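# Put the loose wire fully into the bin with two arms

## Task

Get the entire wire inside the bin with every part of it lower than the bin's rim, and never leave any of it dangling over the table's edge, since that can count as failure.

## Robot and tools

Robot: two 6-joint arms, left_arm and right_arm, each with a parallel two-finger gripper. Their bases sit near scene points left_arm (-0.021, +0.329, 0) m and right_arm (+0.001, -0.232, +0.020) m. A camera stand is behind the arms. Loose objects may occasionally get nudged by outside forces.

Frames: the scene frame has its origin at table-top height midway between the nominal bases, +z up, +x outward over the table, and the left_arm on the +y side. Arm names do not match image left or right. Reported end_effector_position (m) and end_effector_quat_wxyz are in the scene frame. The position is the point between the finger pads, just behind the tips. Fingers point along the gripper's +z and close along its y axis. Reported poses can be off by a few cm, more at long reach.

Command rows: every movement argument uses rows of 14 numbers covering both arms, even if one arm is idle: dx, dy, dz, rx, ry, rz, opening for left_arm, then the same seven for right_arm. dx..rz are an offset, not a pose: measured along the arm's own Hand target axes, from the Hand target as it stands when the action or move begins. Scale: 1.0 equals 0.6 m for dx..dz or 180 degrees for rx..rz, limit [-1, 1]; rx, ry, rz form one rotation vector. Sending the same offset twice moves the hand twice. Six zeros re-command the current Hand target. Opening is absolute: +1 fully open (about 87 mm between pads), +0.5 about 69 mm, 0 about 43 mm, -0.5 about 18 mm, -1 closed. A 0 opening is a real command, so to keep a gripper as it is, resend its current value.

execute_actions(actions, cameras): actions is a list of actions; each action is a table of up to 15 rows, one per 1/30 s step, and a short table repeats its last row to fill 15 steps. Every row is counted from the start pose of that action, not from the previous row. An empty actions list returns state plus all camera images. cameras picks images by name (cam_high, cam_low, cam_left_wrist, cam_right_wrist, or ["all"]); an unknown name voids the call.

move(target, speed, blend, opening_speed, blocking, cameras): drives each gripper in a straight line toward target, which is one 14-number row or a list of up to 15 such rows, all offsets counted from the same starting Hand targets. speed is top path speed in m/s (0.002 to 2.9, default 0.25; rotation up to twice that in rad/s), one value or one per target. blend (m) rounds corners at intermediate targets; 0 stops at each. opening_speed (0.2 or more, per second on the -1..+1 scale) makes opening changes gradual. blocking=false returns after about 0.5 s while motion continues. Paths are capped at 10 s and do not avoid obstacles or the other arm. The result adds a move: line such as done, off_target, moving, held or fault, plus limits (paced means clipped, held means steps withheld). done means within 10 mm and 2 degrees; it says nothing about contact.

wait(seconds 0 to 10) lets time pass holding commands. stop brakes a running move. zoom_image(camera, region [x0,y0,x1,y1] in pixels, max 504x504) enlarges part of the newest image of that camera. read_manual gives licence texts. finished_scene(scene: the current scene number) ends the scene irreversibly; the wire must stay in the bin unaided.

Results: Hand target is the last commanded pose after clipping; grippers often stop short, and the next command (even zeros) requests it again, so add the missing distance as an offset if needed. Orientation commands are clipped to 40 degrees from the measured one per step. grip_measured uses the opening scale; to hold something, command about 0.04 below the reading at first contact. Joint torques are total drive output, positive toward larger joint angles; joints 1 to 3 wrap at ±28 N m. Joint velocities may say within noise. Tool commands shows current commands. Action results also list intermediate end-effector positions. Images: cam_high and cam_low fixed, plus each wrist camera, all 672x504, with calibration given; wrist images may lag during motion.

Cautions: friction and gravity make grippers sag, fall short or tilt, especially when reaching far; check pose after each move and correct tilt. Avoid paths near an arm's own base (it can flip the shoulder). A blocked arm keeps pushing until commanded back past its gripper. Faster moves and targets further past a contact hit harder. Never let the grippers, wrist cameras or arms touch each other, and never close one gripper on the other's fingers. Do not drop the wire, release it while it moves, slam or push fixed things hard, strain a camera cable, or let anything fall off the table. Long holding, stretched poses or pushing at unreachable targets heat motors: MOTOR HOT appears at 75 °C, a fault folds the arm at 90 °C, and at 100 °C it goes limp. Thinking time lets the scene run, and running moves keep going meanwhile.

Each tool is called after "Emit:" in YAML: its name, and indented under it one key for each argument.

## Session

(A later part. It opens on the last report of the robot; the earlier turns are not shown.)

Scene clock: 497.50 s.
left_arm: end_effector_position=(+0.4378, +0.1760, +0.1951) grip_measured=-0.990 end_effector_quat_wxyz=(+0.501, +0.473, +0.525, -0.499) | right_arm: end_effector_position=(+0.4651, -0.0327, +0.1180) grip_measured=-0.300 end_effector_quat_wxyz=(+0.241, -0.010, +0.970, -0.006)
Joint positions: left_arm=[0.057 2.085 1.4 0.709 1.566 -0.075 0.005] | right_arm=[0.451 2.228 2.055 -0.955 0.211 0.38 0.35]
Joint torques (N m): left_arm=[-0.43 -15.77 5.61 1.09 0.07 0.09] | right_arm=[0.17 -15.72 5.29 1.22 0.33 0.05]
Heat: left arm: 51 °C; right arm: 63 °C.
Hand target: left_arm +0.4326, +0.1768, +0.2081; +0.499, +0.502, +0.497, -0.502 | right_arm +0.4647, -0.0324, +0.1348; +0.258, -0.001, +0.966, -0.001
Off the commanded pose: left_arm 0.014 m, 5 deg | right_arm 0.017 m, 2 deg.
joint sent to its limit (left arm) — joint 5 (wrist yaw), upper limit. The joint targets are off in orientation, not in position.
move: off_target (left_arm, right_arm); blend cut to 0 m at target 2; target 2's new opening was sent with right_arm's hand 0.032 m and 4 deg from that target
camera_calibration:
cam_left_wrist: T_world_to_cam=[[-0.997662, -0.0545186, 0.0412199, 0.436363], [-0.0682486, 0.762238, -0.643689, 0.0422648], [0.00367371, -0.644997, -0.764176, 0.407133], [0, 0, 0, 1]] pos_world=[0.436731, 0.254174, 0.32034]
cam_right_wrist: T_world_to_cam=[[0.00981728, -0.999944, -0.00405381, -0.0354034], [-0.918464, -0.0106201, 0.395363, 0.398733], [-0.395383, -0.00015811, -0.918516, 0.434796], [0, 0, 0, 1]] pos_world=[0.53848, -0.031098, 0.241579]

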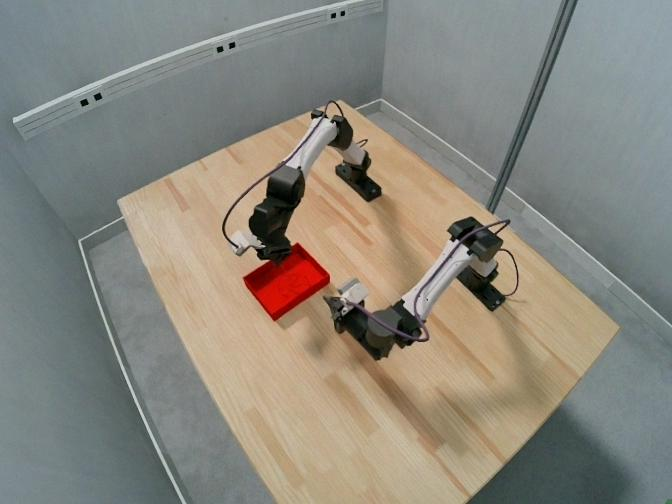

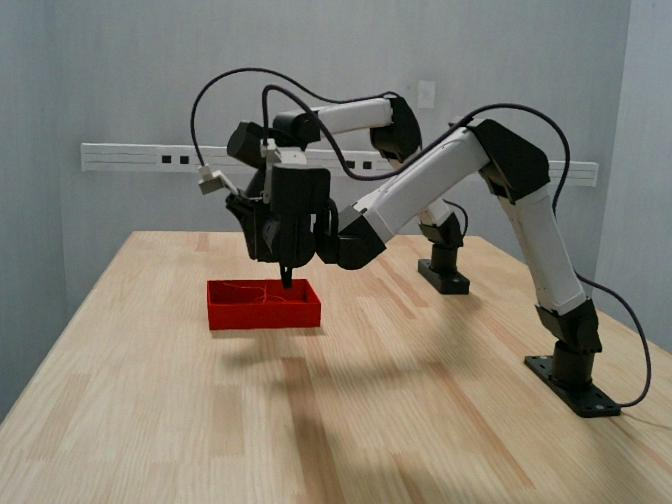

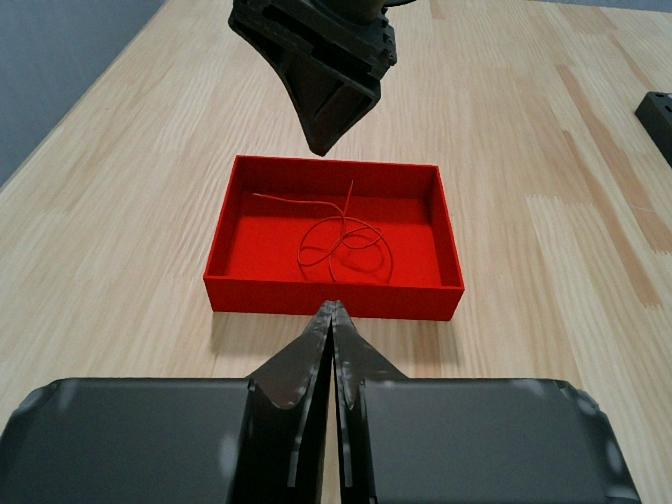

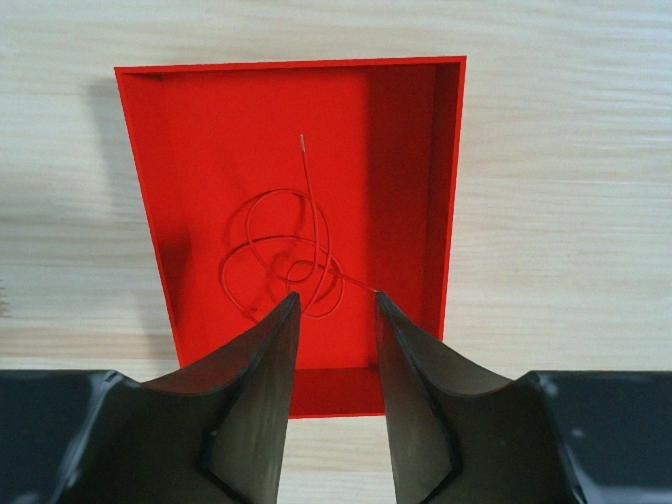

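Emit:
move:
  target:
    - [0,0,0,0,0,0,-1,0.05,0.024,0.11,0,0,0,-0.1]
    - [0,0,0,0,0,0,-1,0.0687,0.024,0.17,0,0,0,-0.1]
    - [0,0,0,0,0,0,-1,0.0687,0.024,0.17,0,0,0,-1]
  speed: [0.15,0.1,0.1]
  opening_speed: 1.2
  cameras: ["cam_right_wrist","cam_low"]

Emit:
zoom_image:
  camera: "cam_right_wrist"
  region: [150, 130, 500, 392]

Scene clock: 515.47 s.
left_arm: end_effector_position=(+0.4378, +0.1760, +0.1951) grip_measured=-0.990 end_effector_quat_wxyz=(+0.501, +0.473, +0.525, -0.499) | right_arm: end_effector_position=(+0.4742, -0.0170, +0.0278) grip_measured=-1.000 end_effector_quat_wxyz=(+0.249, -0.009, +0.968, +0.000)
Joint positions: left_arm=[0.057 2.085 1.4 0.709 1.566 -0.075 0.005] | right_arm=[0.471 2.313 1.833 -0.632 0.216 0.399 0]
Joint torques (N m): left_arm=[-0.43 -15.76 5.61 1.09 0.07 0.09] | right_arm=[-0.46 -12.03 5.52 1.45 0.31 -0.01]
Heat: left arm: 51 °C; right arm: 64 °C.
Hand target: left_arm +0.4326, +0.1768, +0.2081; +0.499, +0.502, +0.497, -0.502 | right_arm +0.4799, -0.0182, +0.0259; +0.258, -0.001, +0.966, -0.001
Off the commanded pose: left_arm 0.014 m, 5 deg | right_arm 0.006 m, 1 deg.
joint sent to its limit (left arm) — joint 5 (wrist yaw), upper limit. The joint targets are off in orientation, not in position.
move: off_target (left_arm)
camera_calibration:
cam_right_wrist: T_world_to_cam=[[0.0110789, -0.999806, -0.0163132, -0.0204297], [-0.924764, -0.0164506, 0.380185, 0.446283], [-0.380379, 0.0108739, -0.924767, 0.348802], [0, 0, 0, 1]] pos_world=[0.54561, -0.0168769, 0.152557]
Images, in order (width x height): cam_low 672x504, cam_right_wrist 672x504.

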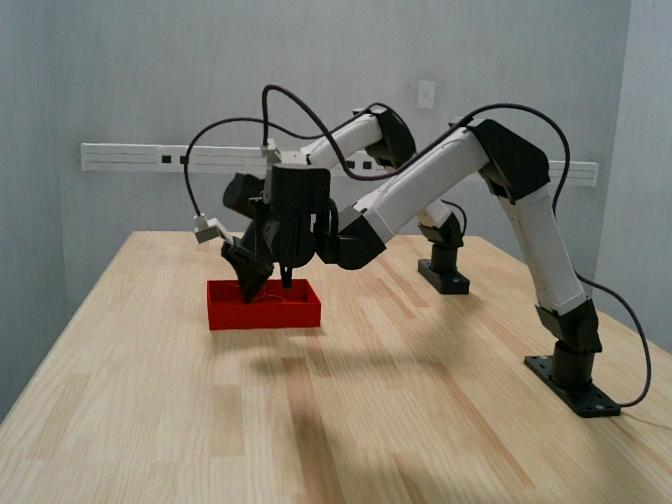

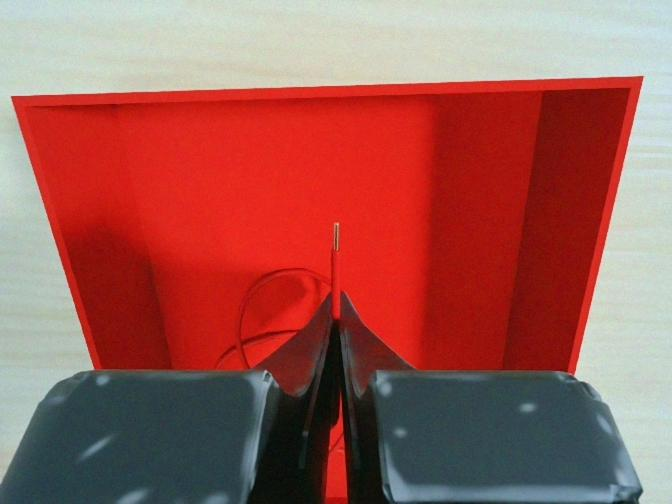

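Scaled by 1.440 from the camera's 672x504 image, which has a finer 960x720 frame.

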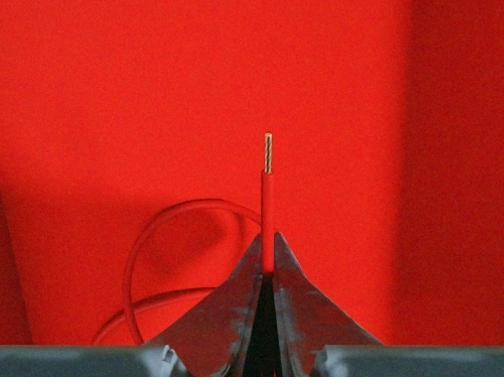

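Emit:
move:
  target:
    - [0,0,0,0,0,0,-1,0,0,0,0,0,0,-0.1]
    - [0,0,0,0,0,0,-1,-0.011,-0.002,-0.019,0,0,0,-0.1]
    - [0,0,0,0,0,0,-1,-0.011,-0.002,-0.019,0,0,0,-1]
  speed: [0.15,0.05,0.1]
  opening_speed: 1.2
  cameras: ["cam_right_wrist","cam_low"]

Emit:
zoom_image:
  camera: "cam_right_wrist"
  region: [150, 130, 500, 392]

Scene clock: 521.27 s.
left_arm: end_effector_position=(+0.4378, +0.1760, +0.1951) grip_measured=-0.990 end_effector_quat_wxyz=(+0.501, +0.473, +0.525, -0.499) | right_arm: end_effector_position=(+0.4720, -0.0181, +0.0270) grip_measured=-1.000 end_effector_quat_wxyz=(+0.245, -0.009, +0.970, -0.003)
Joint positions: left_arm=[0.057 2.085 1.4 0.709 1.566 -0.075 0.005] | right_arm=[0.471 2.313 1.833 -0.642 0.216 0.399 0]
Joint torques (N m): left_arm=[-0.43 -15.76 5.61 1.09 0.08 0.09] | right_arm=[-0.64 -13.34 7.62 1.12 0.27 -0.01]
Heat: left arm: 51 °C; right arm: 65 °C.
Hand target: left_arm +0.4326, +0.1768, +0.2081; +0.499, +0.502, +0.497, -0.502 | right_arm +0.4799, -0.0194, +0.0390; +0.258, -0.001, +0.966, -0.001
Off the commanded pose: left_arm 0.014 m, 5 deg | right_arm 0.014 m, 2 deg.
joint sent to its limit (left arm) — joint 5 (wrist yaw), upper limit. The joint targets are off in orientation, not in position.
move: off_target (left_arm, right_arm); target 3's new opening was sent with right_arm's hand 0.014 m and 2 deg from that target
camera_calibration:
cam_right_wrist: T_world_to_cam=[[0.0108868, -0.999872, -0.0117529, -0.0215353], [-0.921243, -0.0145998, 0.388713, 0.442687], [-0.388835, 0.00659539, -0.921284, 0.351142], [0, 0, 0, 1]] pos_world=[0.544593, -0.0173854, 0.15117]
Images, in order (width x height): cam_low 672x504, cam_right_wrist 672x504.

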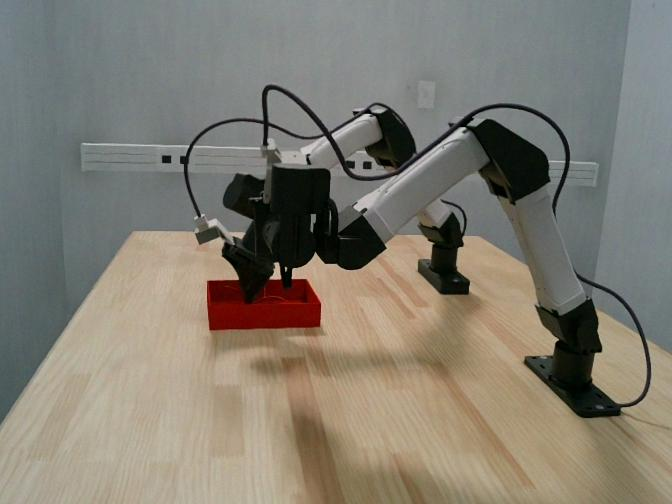

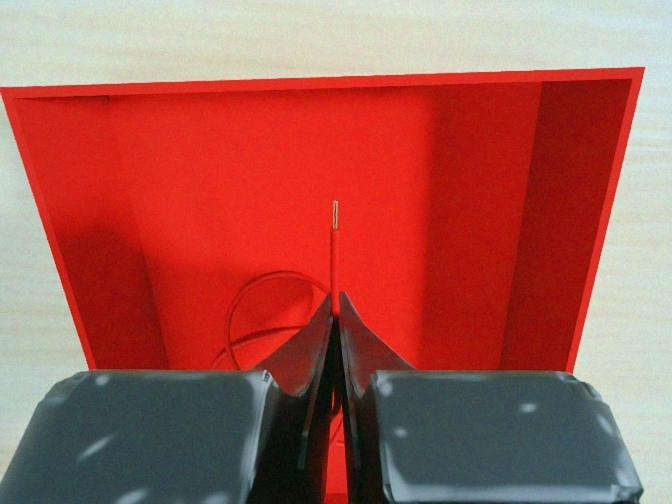

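Scaled by 1.440 from the camera's 672x504 image, which has a finer 960x720 frame.

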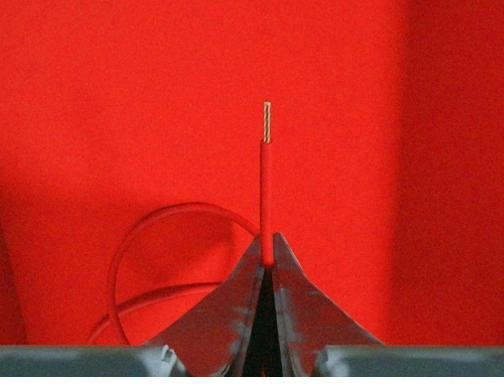

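Emit:
move:
  target:
    - [0,0,0,0,0,0,-1,0,0,0,0,0,0,0]
    - [0,0,0,0,0,0,-1,-0.021,0,-0.036,0,0,0,0]
    - [0,0,0,0,0,0,-1,-0.021,0,-0.036,0,0,0,-1]
  speed: [0.15,0.1,0.1]
  opening_speed: 1.2
  cameras: ["cam_right_wrist","cam_low"]

Emit:
zoom_image:
  camera: "cam_right_wrist"
  region: [150, 130, 500, 392]

Scene clock: 527.80 s.
left_arm: end_effector_position=(+0.4378, +0.1760, +0.1951) grip_measured=-0.990 end_effector_quat_wxyz=(+0.501, +0.473, +0.525, -0.499) | right_arm: end_effector_position=(+0.4688, -0.0197, +0.0395) grip_measured=-0.981 end_effector_quat_wxyz=(+0.233, -0.011, +0.972, -0.008)
Joint positions: left_arm=[0.057 2.085 1.4 0.709 1.566 -0.075 0.005] | right_arm=[0.471 2.313 1.891 -0.728 0.216 0.399 0.01]
Joint torques (N m): left_arm=[-0.43 -15.76 5.61 1.09 0.08 0.09] | right_arm=[-0.76 -15.41 8.54 1.08 0.32 0]
Heat: left arm: 51 °C; right arm: 67 °C.
Hand target: left_arm +0.4326, +0.1768, +0.2081; +0.499, +0.502, +0.497, -0.502 | right_arm +0.4802, -0.0193, +0.0641; +0.259, -0.001, +0.966, -0.001
Off the commanded pose: left_arm 0.014 m, 5 deg | right_arm 0.027 m, 3 deg.
joint sent to its limit (left arm) — joint 5 (wrist yaw), upper limit. The joint targets are off in orientation, not in position.
move: off_target (left_arm, right_arm); target 3's new opening was sent with right_arm's hand 0.027 m and 3 deg from that target
camera_calibration:
cam_right_wrist: T_world_to_cam=[[0.0107632, -0.999942, 0.000351325, -0.0234237], [-0.911428, -0.00966596, 0.411346, 0.429498], [-0.411319, -0.00474763, -0.911479, 0.371341], [0, 0, 0, 1]] pos_world=[0.544449, -0.0175078, 0.161805]
Images, in order (width x height): cam_low 672x504, cam_right_wrist 672x504.

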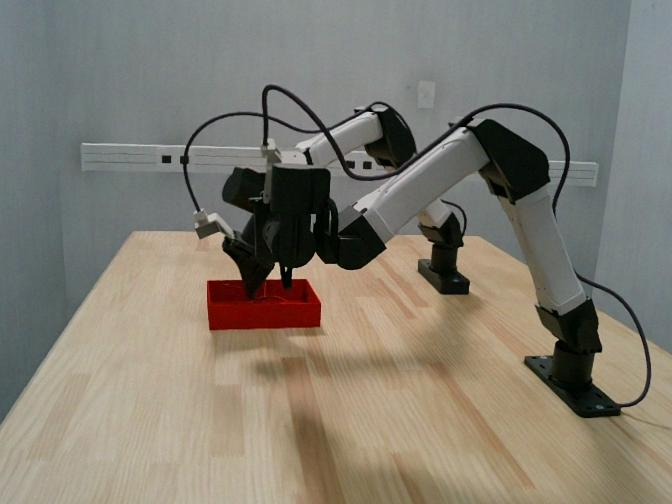

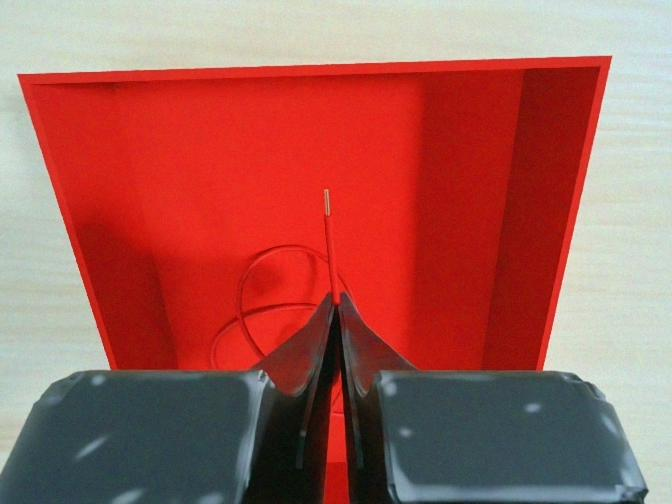

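Scaled by 1.440 from the camera's 672x504 image, which has a finer 960x720 frame.

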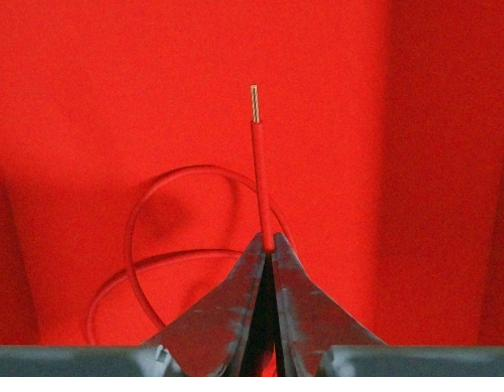

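Emit:
move:
  target:
    - [0,0,0,0,0,0,-1,0.025,0,0.08,0,0.03,0,-1]
    - [0,0,0,0,0,0,-1,0.002,0,0.103,0,0.08,0,-1]
    - [0,0,0,0,0,0,-1,0.002,0,0.103,0,0.08,0,-0.6]
    - [0,0,0,0,0,0,-1,-0.06,0,-0.08,0,0.0,0,-0.5]
  speed: [0.1,0.08,0.1,0.12]
  opening_speed: 0.8
  cameras: ["cam_right_wrist","cam_low","cam_left_wrist"]

Emit:
zoom_image:
  camera: "cam_low"
  region: [180, 230, 380, 340]

Emit:
zoom_image:
  camera: "cam_left_wrist"
  region: [180, 130, 480, 330]

Scene clock: 536.80 s.
left_arm: end_effector_position=(+0.4378, +0.1760, +0.1951) grip_measured=-0.990 end_effector_quat_wxyz=(+0.501, +0.473, +0.525, -0.499) | right_arm: end_effector_position=(+0.4821, -0.0210, +0.1011) grip_measured=-0.500 end_effector_quat_wxyz=(+0.228, -0.005, +0.973, -0.008)
Joint positions: left_arm=[0.057 2.085 1.4 0.709 1.566 -0.075 0.005] | right_arm=[0.455 2.368 2.233 -1.022 0.208 0.397 0.25]
Joint torques (N m): left_arm=[-0.43 -15.77 5.61 1.09 0.07 0.09] | right_arm=[0.31 -17.31 4.85 1.37 0.36 -0.06]
Heat: left arm: 51 °C; right arm: 69 °C.
Hand target: left_arm +0.4326, +0.1768, +0.2081; +0.499, +0.502, +0.497, -0.502 | right_arm +0.4873, -0.0191, +0.1237; +0.258, -0.001, +0.966, +0.000
Off the commanded pose: left_arm 0.014 m, 5 deg | right_arm 0.023 m, 4 deg.
elbow stopped short (right arm): the move would have taken joint 3 (elbow) straighter than the controller allows.
joint sent to its limit (left arm) — joint 5 (wrist yaw), upper limit. The joint targets are off in orientation, not in position.
move: off_target (left_arm, right_arm); target 4's new opening was sent with right_arm's hand 0.023 m and 4 deg from that target
camera_calibration:
cam_left_wrist: T_world_to_cam=[[-0.997662, -0.0545186, 0.0412199, 0.436363], [-0.0682486, 0.762238, -0.643689, 0.0422648], [0.00367371, -0.644997, -0.764176, 0.407133], [0, 0, 0, 1]] pos_world=[0.436731, 0.254174, 0.32034]
cam_right_wrist: T_world_to_cam=[[-0.0000947285, -0.999998, -0.0022224, -0.0193384], [-0.907901, -0.000845595, 0.419184, 0.41399], [-0.419185, 0.00205743, -0.907898, 0.436503], [0, 0, 0, 1]] pos_world=[0.558835, -0.0198864, 0.222719]
Images, in order (width x height): cam_low 672x504, cam_left_wrist 672x504, cam_right_wrist 672x504.

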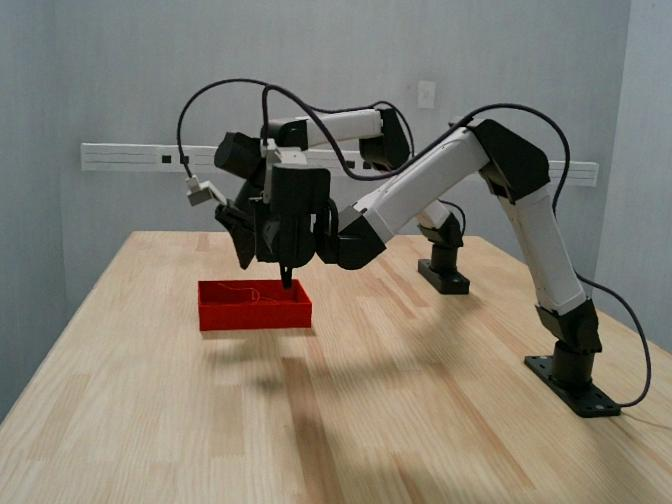

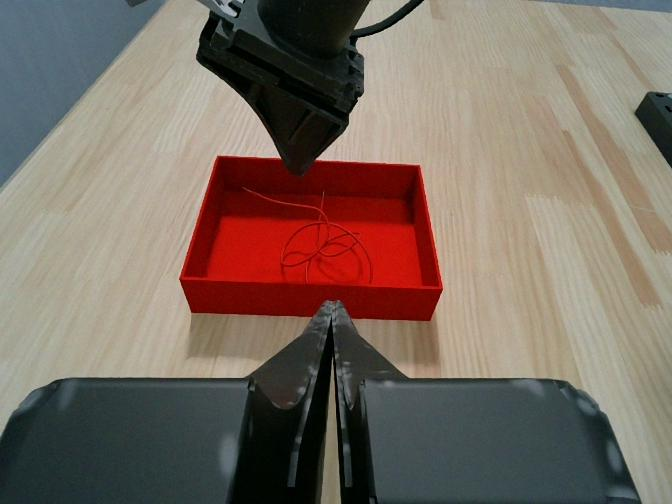

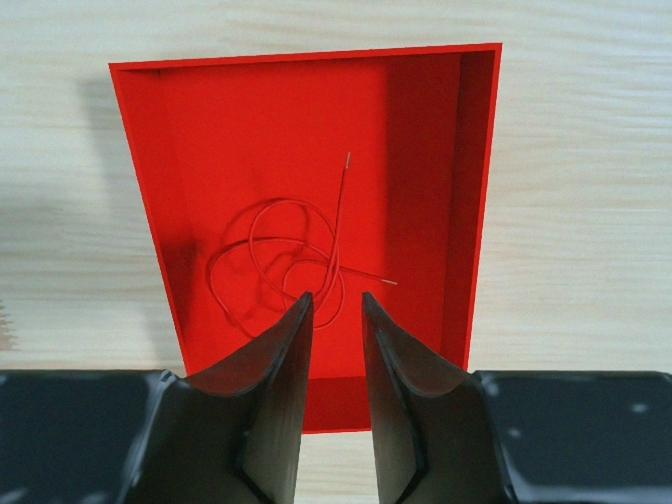

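Scaled by 2.520 from the camera's 672x504 image, which has a finer 960x720 frame.

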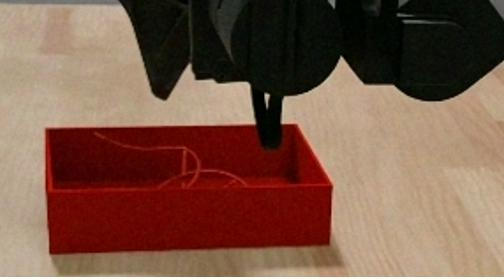

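Scaled by 1.680 from the camera's 672x504 image, which has a finer 960x720 frame.

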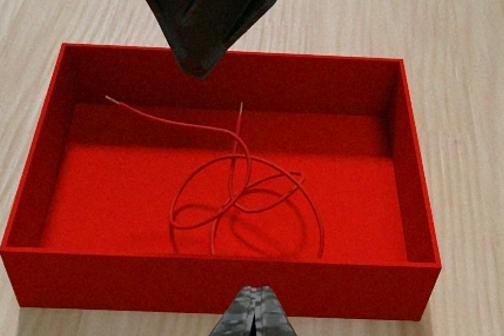

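Emit:
move:
  target:
    - [0,0,0,0,0,0,-1,0.066,0.005,0.104,0,0,0,-0.1]
    - [0,0,0,0,0,0,-1,0.066,0.005,0.104,0,0,0,-1]
  speed: [0.12,0.1]
  opening_speed: 1.2
  cameras: ["cam_right_wrist","cam_low"]

Emit:
zoom_image:
  camera: "cam_right_wrist"
  region: [150, 130, 500, 392]

Scene clock: 554.63 s.
left_arm: end_effector_position=(+0.4378, +0.1760, +0.1951) grip_measured=-0.990 end_effector_quat_wxyz=(+0.501, +0.473, +0.525, -0.499) | right_arm: end_effector_position=(+0.4770, -0.0211, +0.0282) grip_measured=-0.976 end_effector_quat_wxyz=(+0.229, -0.008, +0.973, -0.010)
Joint positions: left_arm=[0.057 2.085 1.4 0.709 1.566 -0.075 0.005] | right_arm=[0.461 2.361 1.93 -0.727 0.212 0.397 0.012]
Joint torques (N m): left_arm=[-0.43 -15.76 5.63 1.09 0.08 0.09] | right_arm=[0.61 -16.81 5.11 1.4 0.35 -0.03]
Heat: left arm: 52 °C; right arm: 72 °C.
Hand target: left_arm +0.4326, +0.1768, +0.2081; +0.499, +0.502, +0.497, -0.502 | right_arm +0.4842, -0.0163, +0.0498; +0.258, -0.001, +0.966, -0.001
Off the commanded pose: left_arm 0.014 m, 5 deg | right_arm 0.023 m, 4 deg.
joint sent to its limit (left arm) — joint 5 (wrist yaw), upper limit. The joint targets are off in orientation, not in position.
move: off_target (left_arm, right_arm); target 2's new opening was sent with right_arm's hand 0.023 m and 4 deg from that target
camera_calibration:
cam_right_wrist: T_world_to_cam=[[0.00379224, -0.999992, 0.00107928, -0.0215594], [-0.908058, -0.00299156, 0.418834, 0.439926], [-0.418827, -0.00256837, -0.908062, 0.367872], [0, 0, 0, 1]] pos_world=[0.553635, -0.0192984, 0.149818]
Images, in order (width x height): cam_low 672x504, cam_right_wrist 672x504.

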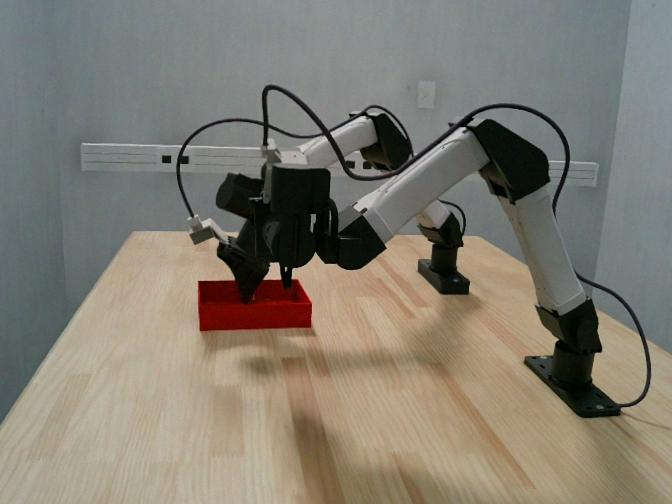

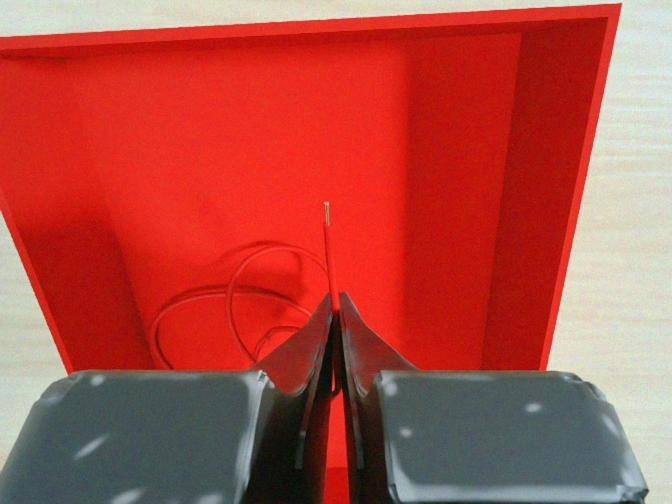

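Scaled by 1.440 from the camera's 672x504 image, which has a finer 960x720 frame.

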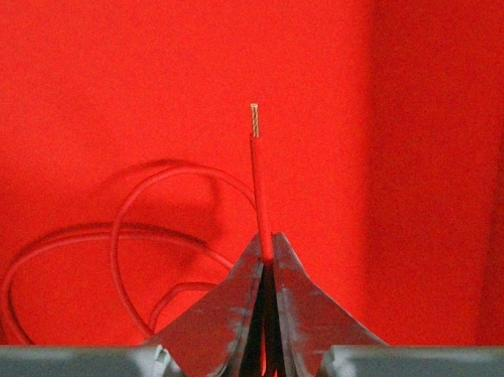

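Emit:
move:
  target: [0,0,0,0,0,0,-1,0.036,0,0.064,0,0,0,-1]
  speed: 0.1
  cameras: ["cam_low","cam_left_wrist"]

Scene clock: 564.80 s.
left_arm: end_effector_position=(+0.4378, +0.1760, +0.1951) grip_measured=-0.990 end_effector_quat_wxyz=(+0.501, +0.473, +0.525, -0.499) | right_arm: end_effector_position=(+0.4847, -0.0204, +0.0110) grip_measured=-0.976 end_effector_quat_wxyz=(+0.254, -0.003, +0.967, -0.006)
Joint positions: left_arm=[0.057 2.085 1.4 0.709 1.566 -0.075 0.005] | right_arm=[0.461 2.361 1.844 -0.589 0.228 0.397 0.012]
Joint torques (N m): left_arm=[-0.43 -15.76 5.61 1.09 0.07 0.09] | right_arm=[0.59 -12.57 4.15 1.52 0.2 0.02]
Heat: left arm: 52 °C; right arm: 74 °C. Fold the right arm in close to its base, or ease its load, before you think long.
Hand target: left_arm +0.4326, +0.1768, +0.2081; +0.499, +0.502, +0.497, -0.502 | right_arm +0.4847, -0.0164, +0.0058; +0.259, -0.001, +0.966, -0.001
Off the commanded pose: left_arm 0.014 m, 5 deg | right_arm 0.007 m, 1 deg.
MOTOR HOT: joint 2 (shoulder) of the right arm reports 74 °C; the controller's stop level is 90 °C. To cool a motor, set the load down, stop pushing, or move to a pose that needs little force.
joint sent to its limit (left arm) — joint 5 (wrist yaw), upper limit. The joint targets are off in orientation, not in position.
move: off_target (left_arm)
camera_calibration:
cam_left_wrist: T_world_to_cam=[[-0.997662, -0.0545186, 0.0412199, 0.436363], [-0.0682486, 0.762238, -0.643689, 0.0422648], [0.00367371, -0.644997, -0.764176, 0.407133], [0, 0, 0, 1]] pos_world=[0.436731, 0.254174, 0.32034]
Images, in order (width x height): cam_low 672x504, cam_left_wrist 672x504.

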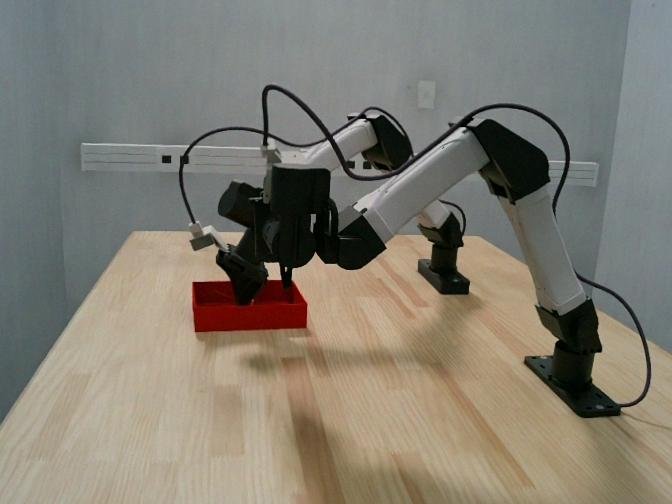

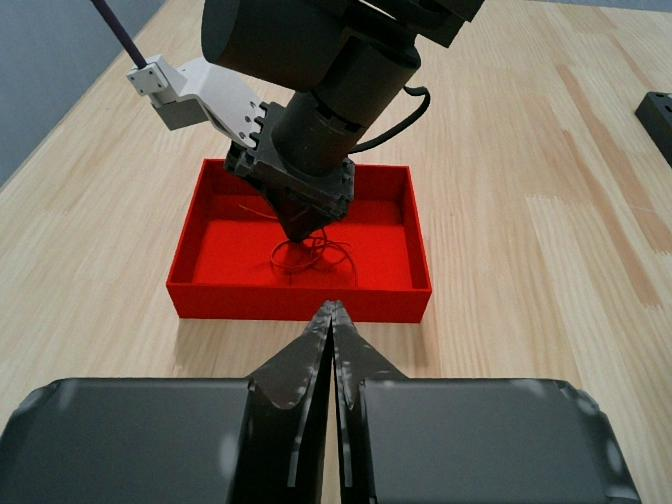

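Emit:
move:
  target:
    - [0,0,0,0,0,0,-1,0,0,0.008,0,0,0,-1]
    - [0,0,0,0,0,0,-1,0,0,0.0,0,0,0,-0.7]
    - [0,0,0,0,0,0,-1,-0.09,0,-0.15,0,0,0,-0.7]
  speed: 0.15
  cameras: ["all"]

Emit:
zoom_image:
  camera: "cam_low"
  region: [180, 230, 380, 340]

Emit:
zoom_image:
  camera: "cam_left_wrist"
  region: [150, 140, 450, 340]

Scene clock: 570.93 s.
left_arm: end_effector_position=(+0.4378, +0.1760, +0.1951) grip_measured=-0.990 end_effector_quat_wxyz=(+0.501, +0.473, +0.525, -0.499) | right_arm: end_effector_position=(+0.4811, -0.0225, +0.0807) grip_measured=-0.700 end_effector_quat_wxyz=(+0.232, -0.006, +0.973, -0.018)
Joint positions: left_arm=[0.057 2.085 1.4 0.709 1.566 -0.075 0.005] | right_arm=[0.461 2.355 2.129 -0.932 0.23 0.397 0.15]
Joint torques (N m): left_arm=[-0.43 -15.76 5.63 1.09 0.07 0.09] | right_arm=[0.36 -16.73 8.58 1.1 0.17 -0.02]
Heat: left arm: 52 °C; right arm: 74 °C. Fold the right arm in close to its base, or ease its load, before you think long.
Hand target: left_arm +0.4326, +0.1768, +0.2081; +0.499, +0.502, +0.497, -0.502 | right_arm +0.4865, -0.0162, +0.1106; +0.258, -0.001, +0.966, -0.001
Off the commanded pose: left_arm 0.014 m, 5 deg | right_arm 0.031 m, 4 deg.
MOTOR HOT: still on. Joint 2 (shoulder) of the right arm reports 74 °C.
joint sent to its limit (left arm) — joint 5 (wrist yaw), upper limit. The joint targets are off in orientation, not in position.
move: off_target (left_arm, right_arm)
camera_calibration:
cam_left_wrist: T_world_to_cam=[[-0.997662, -0.0545186, 0.0412199, 0.436363], [-0.0682486, 0.762238, -0.643689, 0.0422648], [0.00367371, -0.644997, -0.764176, 0.407133], [0, 0, 0, 1]] pos_world=[0.436731, 0.254174, 0.32034]
cam_right_wrist: T_world_to_cam=[[-0.00341334, -0.999862, 0.0162853, -0.0208134], [-0.910623, 0.00983741, 0.413121, 0.423577], [-0.413224, -0.0134196, -0.910531, 0.414544], [0, 0, 0, 1]] pos_world=[0.556948, -0.0194144, 0.202805]

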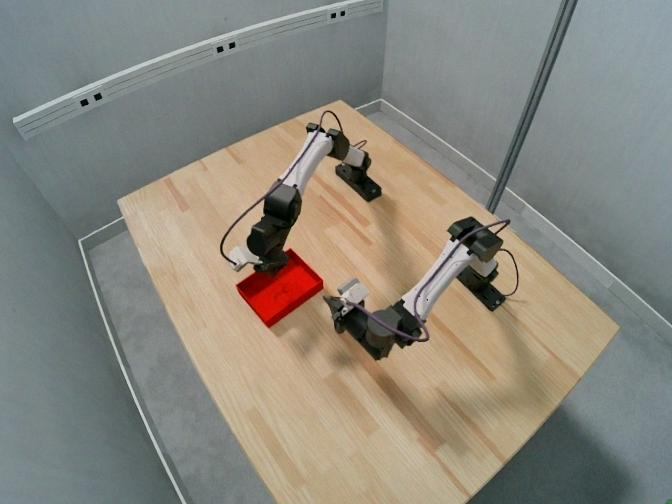

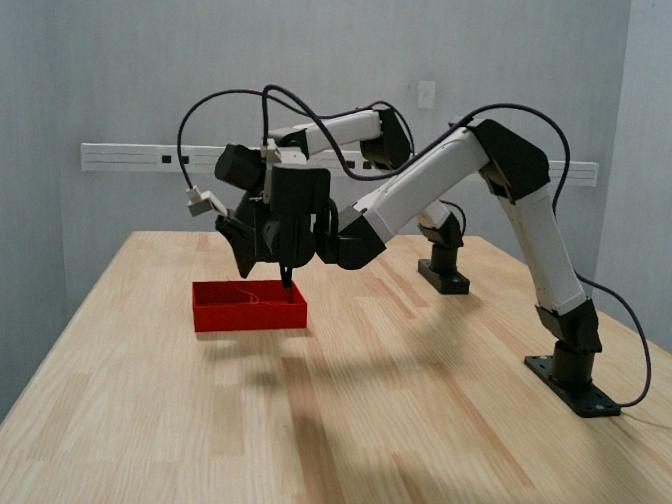

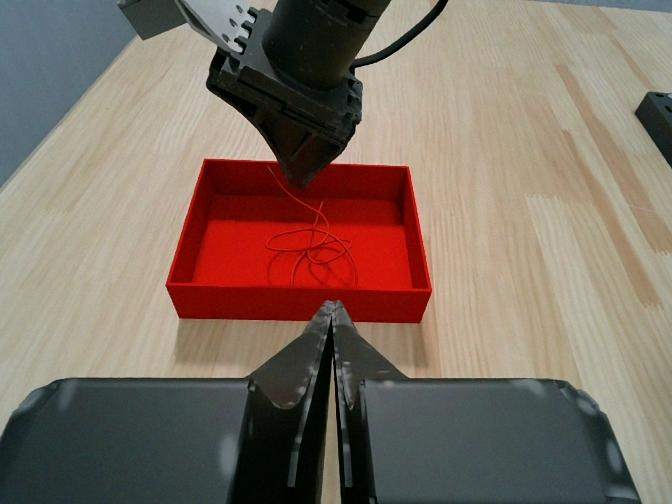

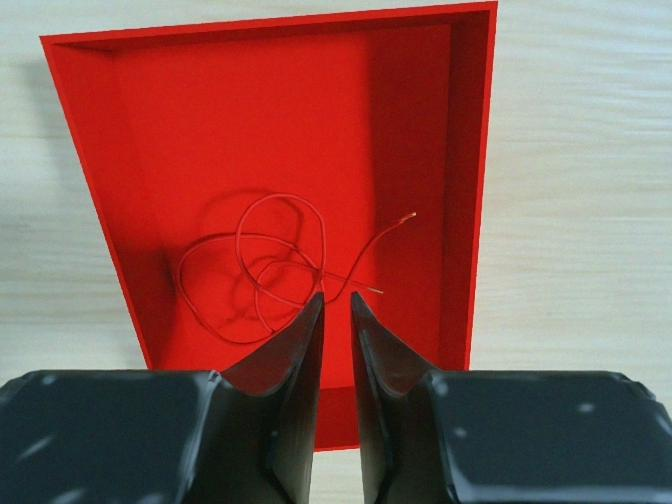

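Scaled by 2.520 from the camera's 672x504 image, which has a finer 960x720 frame.

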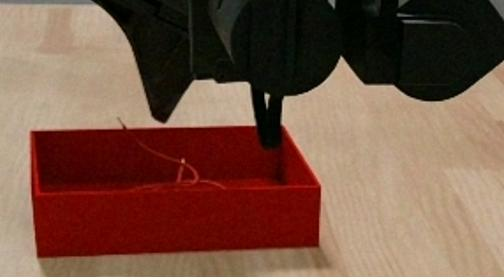

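Scaled by 1.680 from the camera's 672x504 image, which has a finer 960x720 frame.

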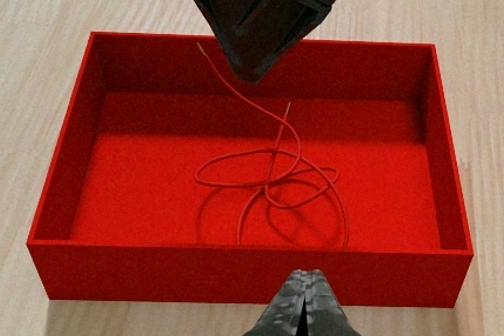

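Emit:
move:
  target:
    - [0,0,0,0,0.1,0,-0.5,-0.067,0,-0.115,0,0,0,-0.7]
    - [0.06,-0.02,0.1,0,0.333,0,-0.5,0.1525,-0.223,-0.3575,0,0,0,-0.7]
    - [0.113,-0.021,0.212,0,0.333,0,-0.5,0.1525,-0.223,-0.3575,0,0,0,-0.7]
  speed: 0.25
  blend: 0.03
  cameras: ["all"]

Emit:
zoom_image:
  camera: "cam_low"
  region: [180, 230, 380, 340]

Scene clock: 598.93 s.
left_arm: end_effector_position=(+0.4188, +0.0505, +0.1405) grip_measured=-0.500 end_effector_quat_wxyz=(+0.212, +0.675, +0.683, -0.182) | right_arm: end_effector_position=(+0.3051, -0.1484, +0.2483) grip_measured=-0.700 end_effector_quat_wxyz=(+0.257, +0.005, +0.966, -0.005)
Joint positions: left_arm=[-0.463 2.566 2.84 -1.522 0.474 1.009 0.25] | right_arm=[0.327 1.481 1.606 -1.202 0.169 0.291 0.15]
Joint torques (N m): left_arm=[-0.92 -13.56 8.28 0.52 0.19 0.06] | right_arm=[-0.43 -7.34 5.01 1.18 0.11 -0.2]
Heat: left arm: 53 °C; right arm: 77 °C. Fold the right arm in close to its base, or ease its load, before you think long.
Hand target: left_arm +0.4190, +0.0496, +0.1405; +0.184, +0.686, +0.680, -0.184 | right_arm +0.3002, -0.1500, +0.2509; +0.258, +0.000, +0.966, -0.001
Off the commanded pose: left_arm 0.001 m, 4 deg | right_arm 0.006 m, 1 deg.
MOTOR HOT: still on. Joint 2 (shoulder) of the right arm reports 77 °C.
elbow stopped short (right arm): the move would have taken joint 3 (elbow) straighter than the controller allows.
elbow stopped short (left arm): the move would have taken joint 3 (elbow) straighter than the controller allows.
move: off_target (left_arm); blend cut to 0 m at target 1; limits=paced
camera_calibration:
cam_left_wrist: T_world_to_cam=[[-0.998968, -0.0154191, -0.0427264, 0.423293], [-0.027594, 0.953166, 0.301187, -0.0580293], [0.0360813, 0.302055, -0.952608, 0.249573], [0, 0, 0, 1]] pos_world=[0.41225, -0.0135464, 0.273309]
cam_right_wrist: T_world_to_cam=[[-0.0170666, -0.999739, -0.0152107, -0.138015], [-0.930978, 0.0103405, 0.36493, 0.213586], [-0.364677, 0.0203889, -0.930911, 0.487991], [0, 0, 0, 1]] pos_world=[0.374447, -0.150137, 0.374233]

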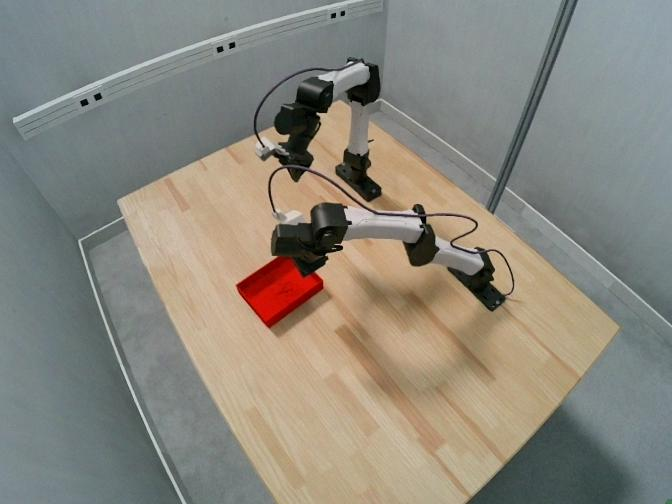

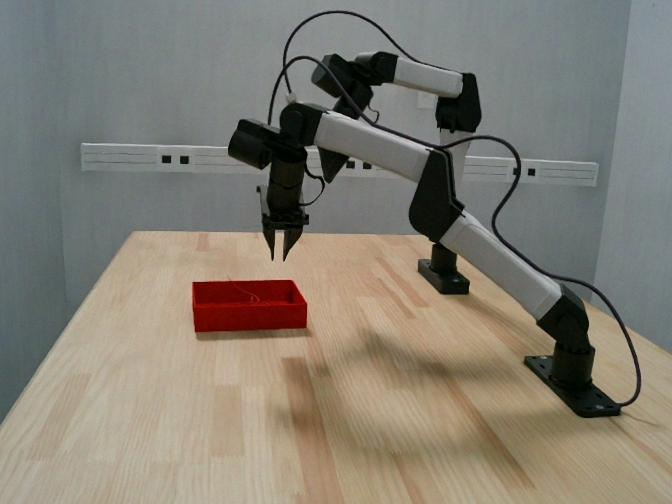

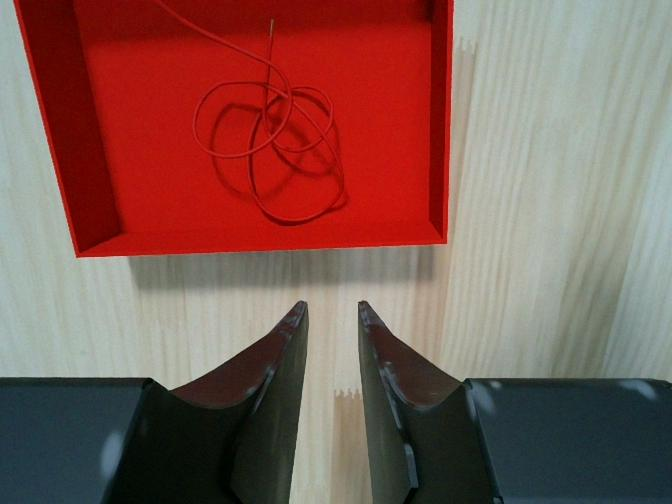

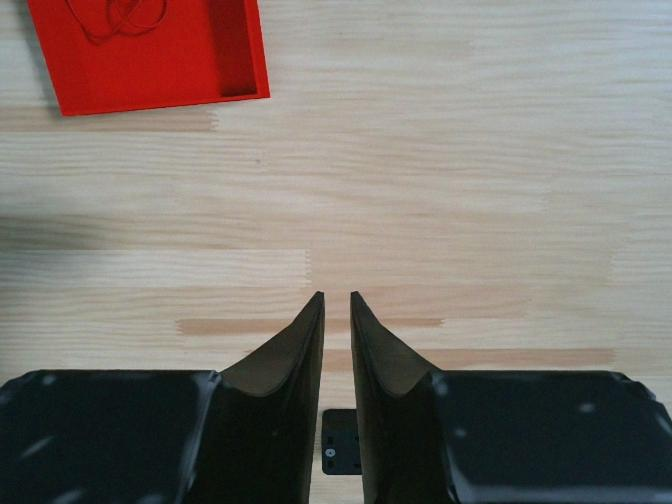

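Scaled by 2.520 from the camera's 672x504 image, which has a finer 960x720 frame.

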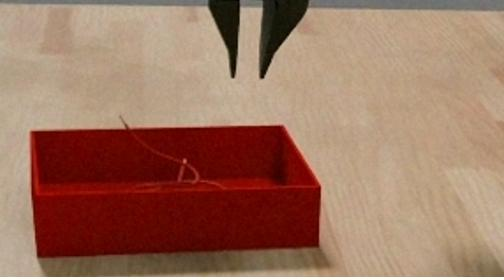

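Emit:
move:
  target:
    - [0.045,0.004,0.166,0,0,0,-0.3,0,0,0,0,0,0,-0.7]
    - [0.0577,0.004,0.213,0,0,0,-0.3,0,0,0,0,0,0,-0.7]
  speed: [0.25,0.1]
  cameras: ["cam_left_wrist","cam_low"]

Emit:
zoom_image:
  camera: "cam_left_wrist"
  region: [180, 100, 480, 350]

Scene clock: 604.57 s.
left_arm: end_effector_position=(+0.4221, +0.0173, +0.0125) grip_measured=-0.300 end_effector_quat_wxyz=(+0.180, +0.685, +0.680, -0.189) | right_arm: end_effector_position=(+0.3051, -0.1484, +0.2483) grip_measured=-0.700 end_effector_quat_wxyz=(+0.257, +0.005, +0.966, -0.005)
Joint positions: left_arm=[-0.519 2.576 2.342 -1.063 0.459 0.987 0.35] | right_arm=[0.327 1.481 1.606 -1.202 0.169 0.291 0.15]
Joint torques (N m): left_arm=[-1.07 -17.03 4.45 0.8 0.17 -0.11] | right_arm=[-0.43 -7.28 4.72 1.18 0.11 -0.24]
Heat: left arm: 54 °C; right arm: 73 °C. Fold the right arm in close to its base, or ease its load, before you think long.
Hand target: left_arm +0.4213, +0.0154, +0.0124; +0.183, +0.686, +0.680, -0.184 | right_arm +0.3002, -0.1500, +0.2509; +0.258, +0.000, +0.966, -0.001
Off the commanded pose: left_arm 0.002 m, 1 deg | right_arm 0.006 m, 1 deg.
MOTOR HOT: still on. Joint 2 (shoulder) of the right arm reports 73 °C.
move: done
camera_calibration:
cam_left_wrist: T_world_to_cam=[[-0.999821, 0.0181381, 0.00535325, 0.419727], [0.0188834, 0.942043, 0.334961, -0.00750626], [0.00103257, 0.335002, -0.942217, 0.151755], [0, 0, 0, 1]] pos_world=[0.419637, -0.05138, 0.143253]
Images, in order (width x height): cam_low 672x504, cam_left_wrist 672x504.

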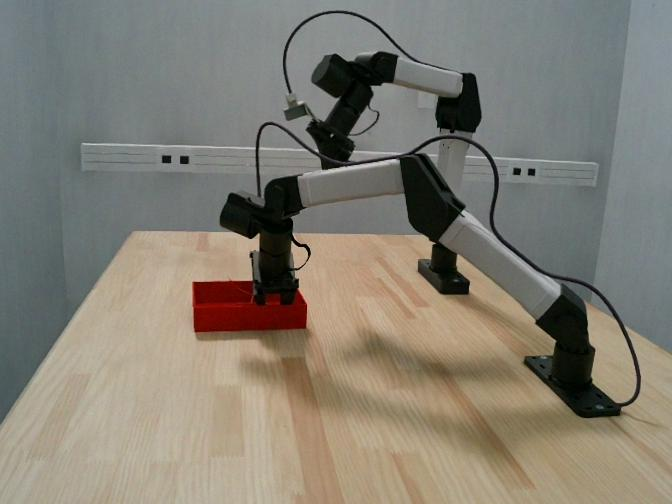

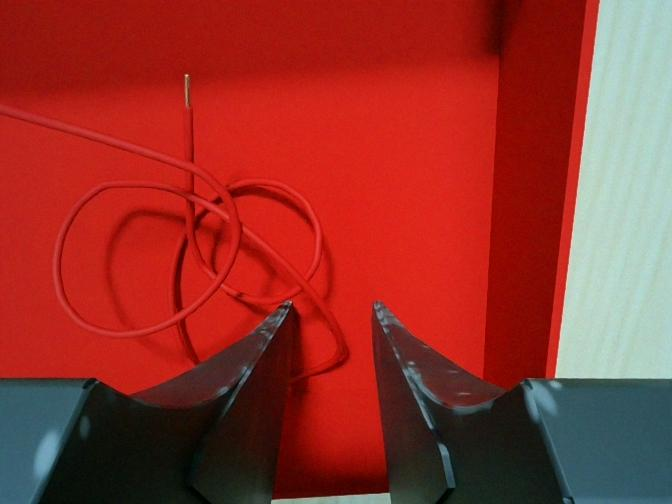

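Scaled by 1.680 from the camera's 672x504 image, which has a finer 960x720 frame.

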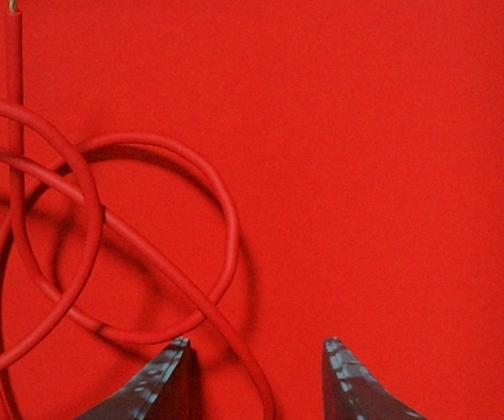

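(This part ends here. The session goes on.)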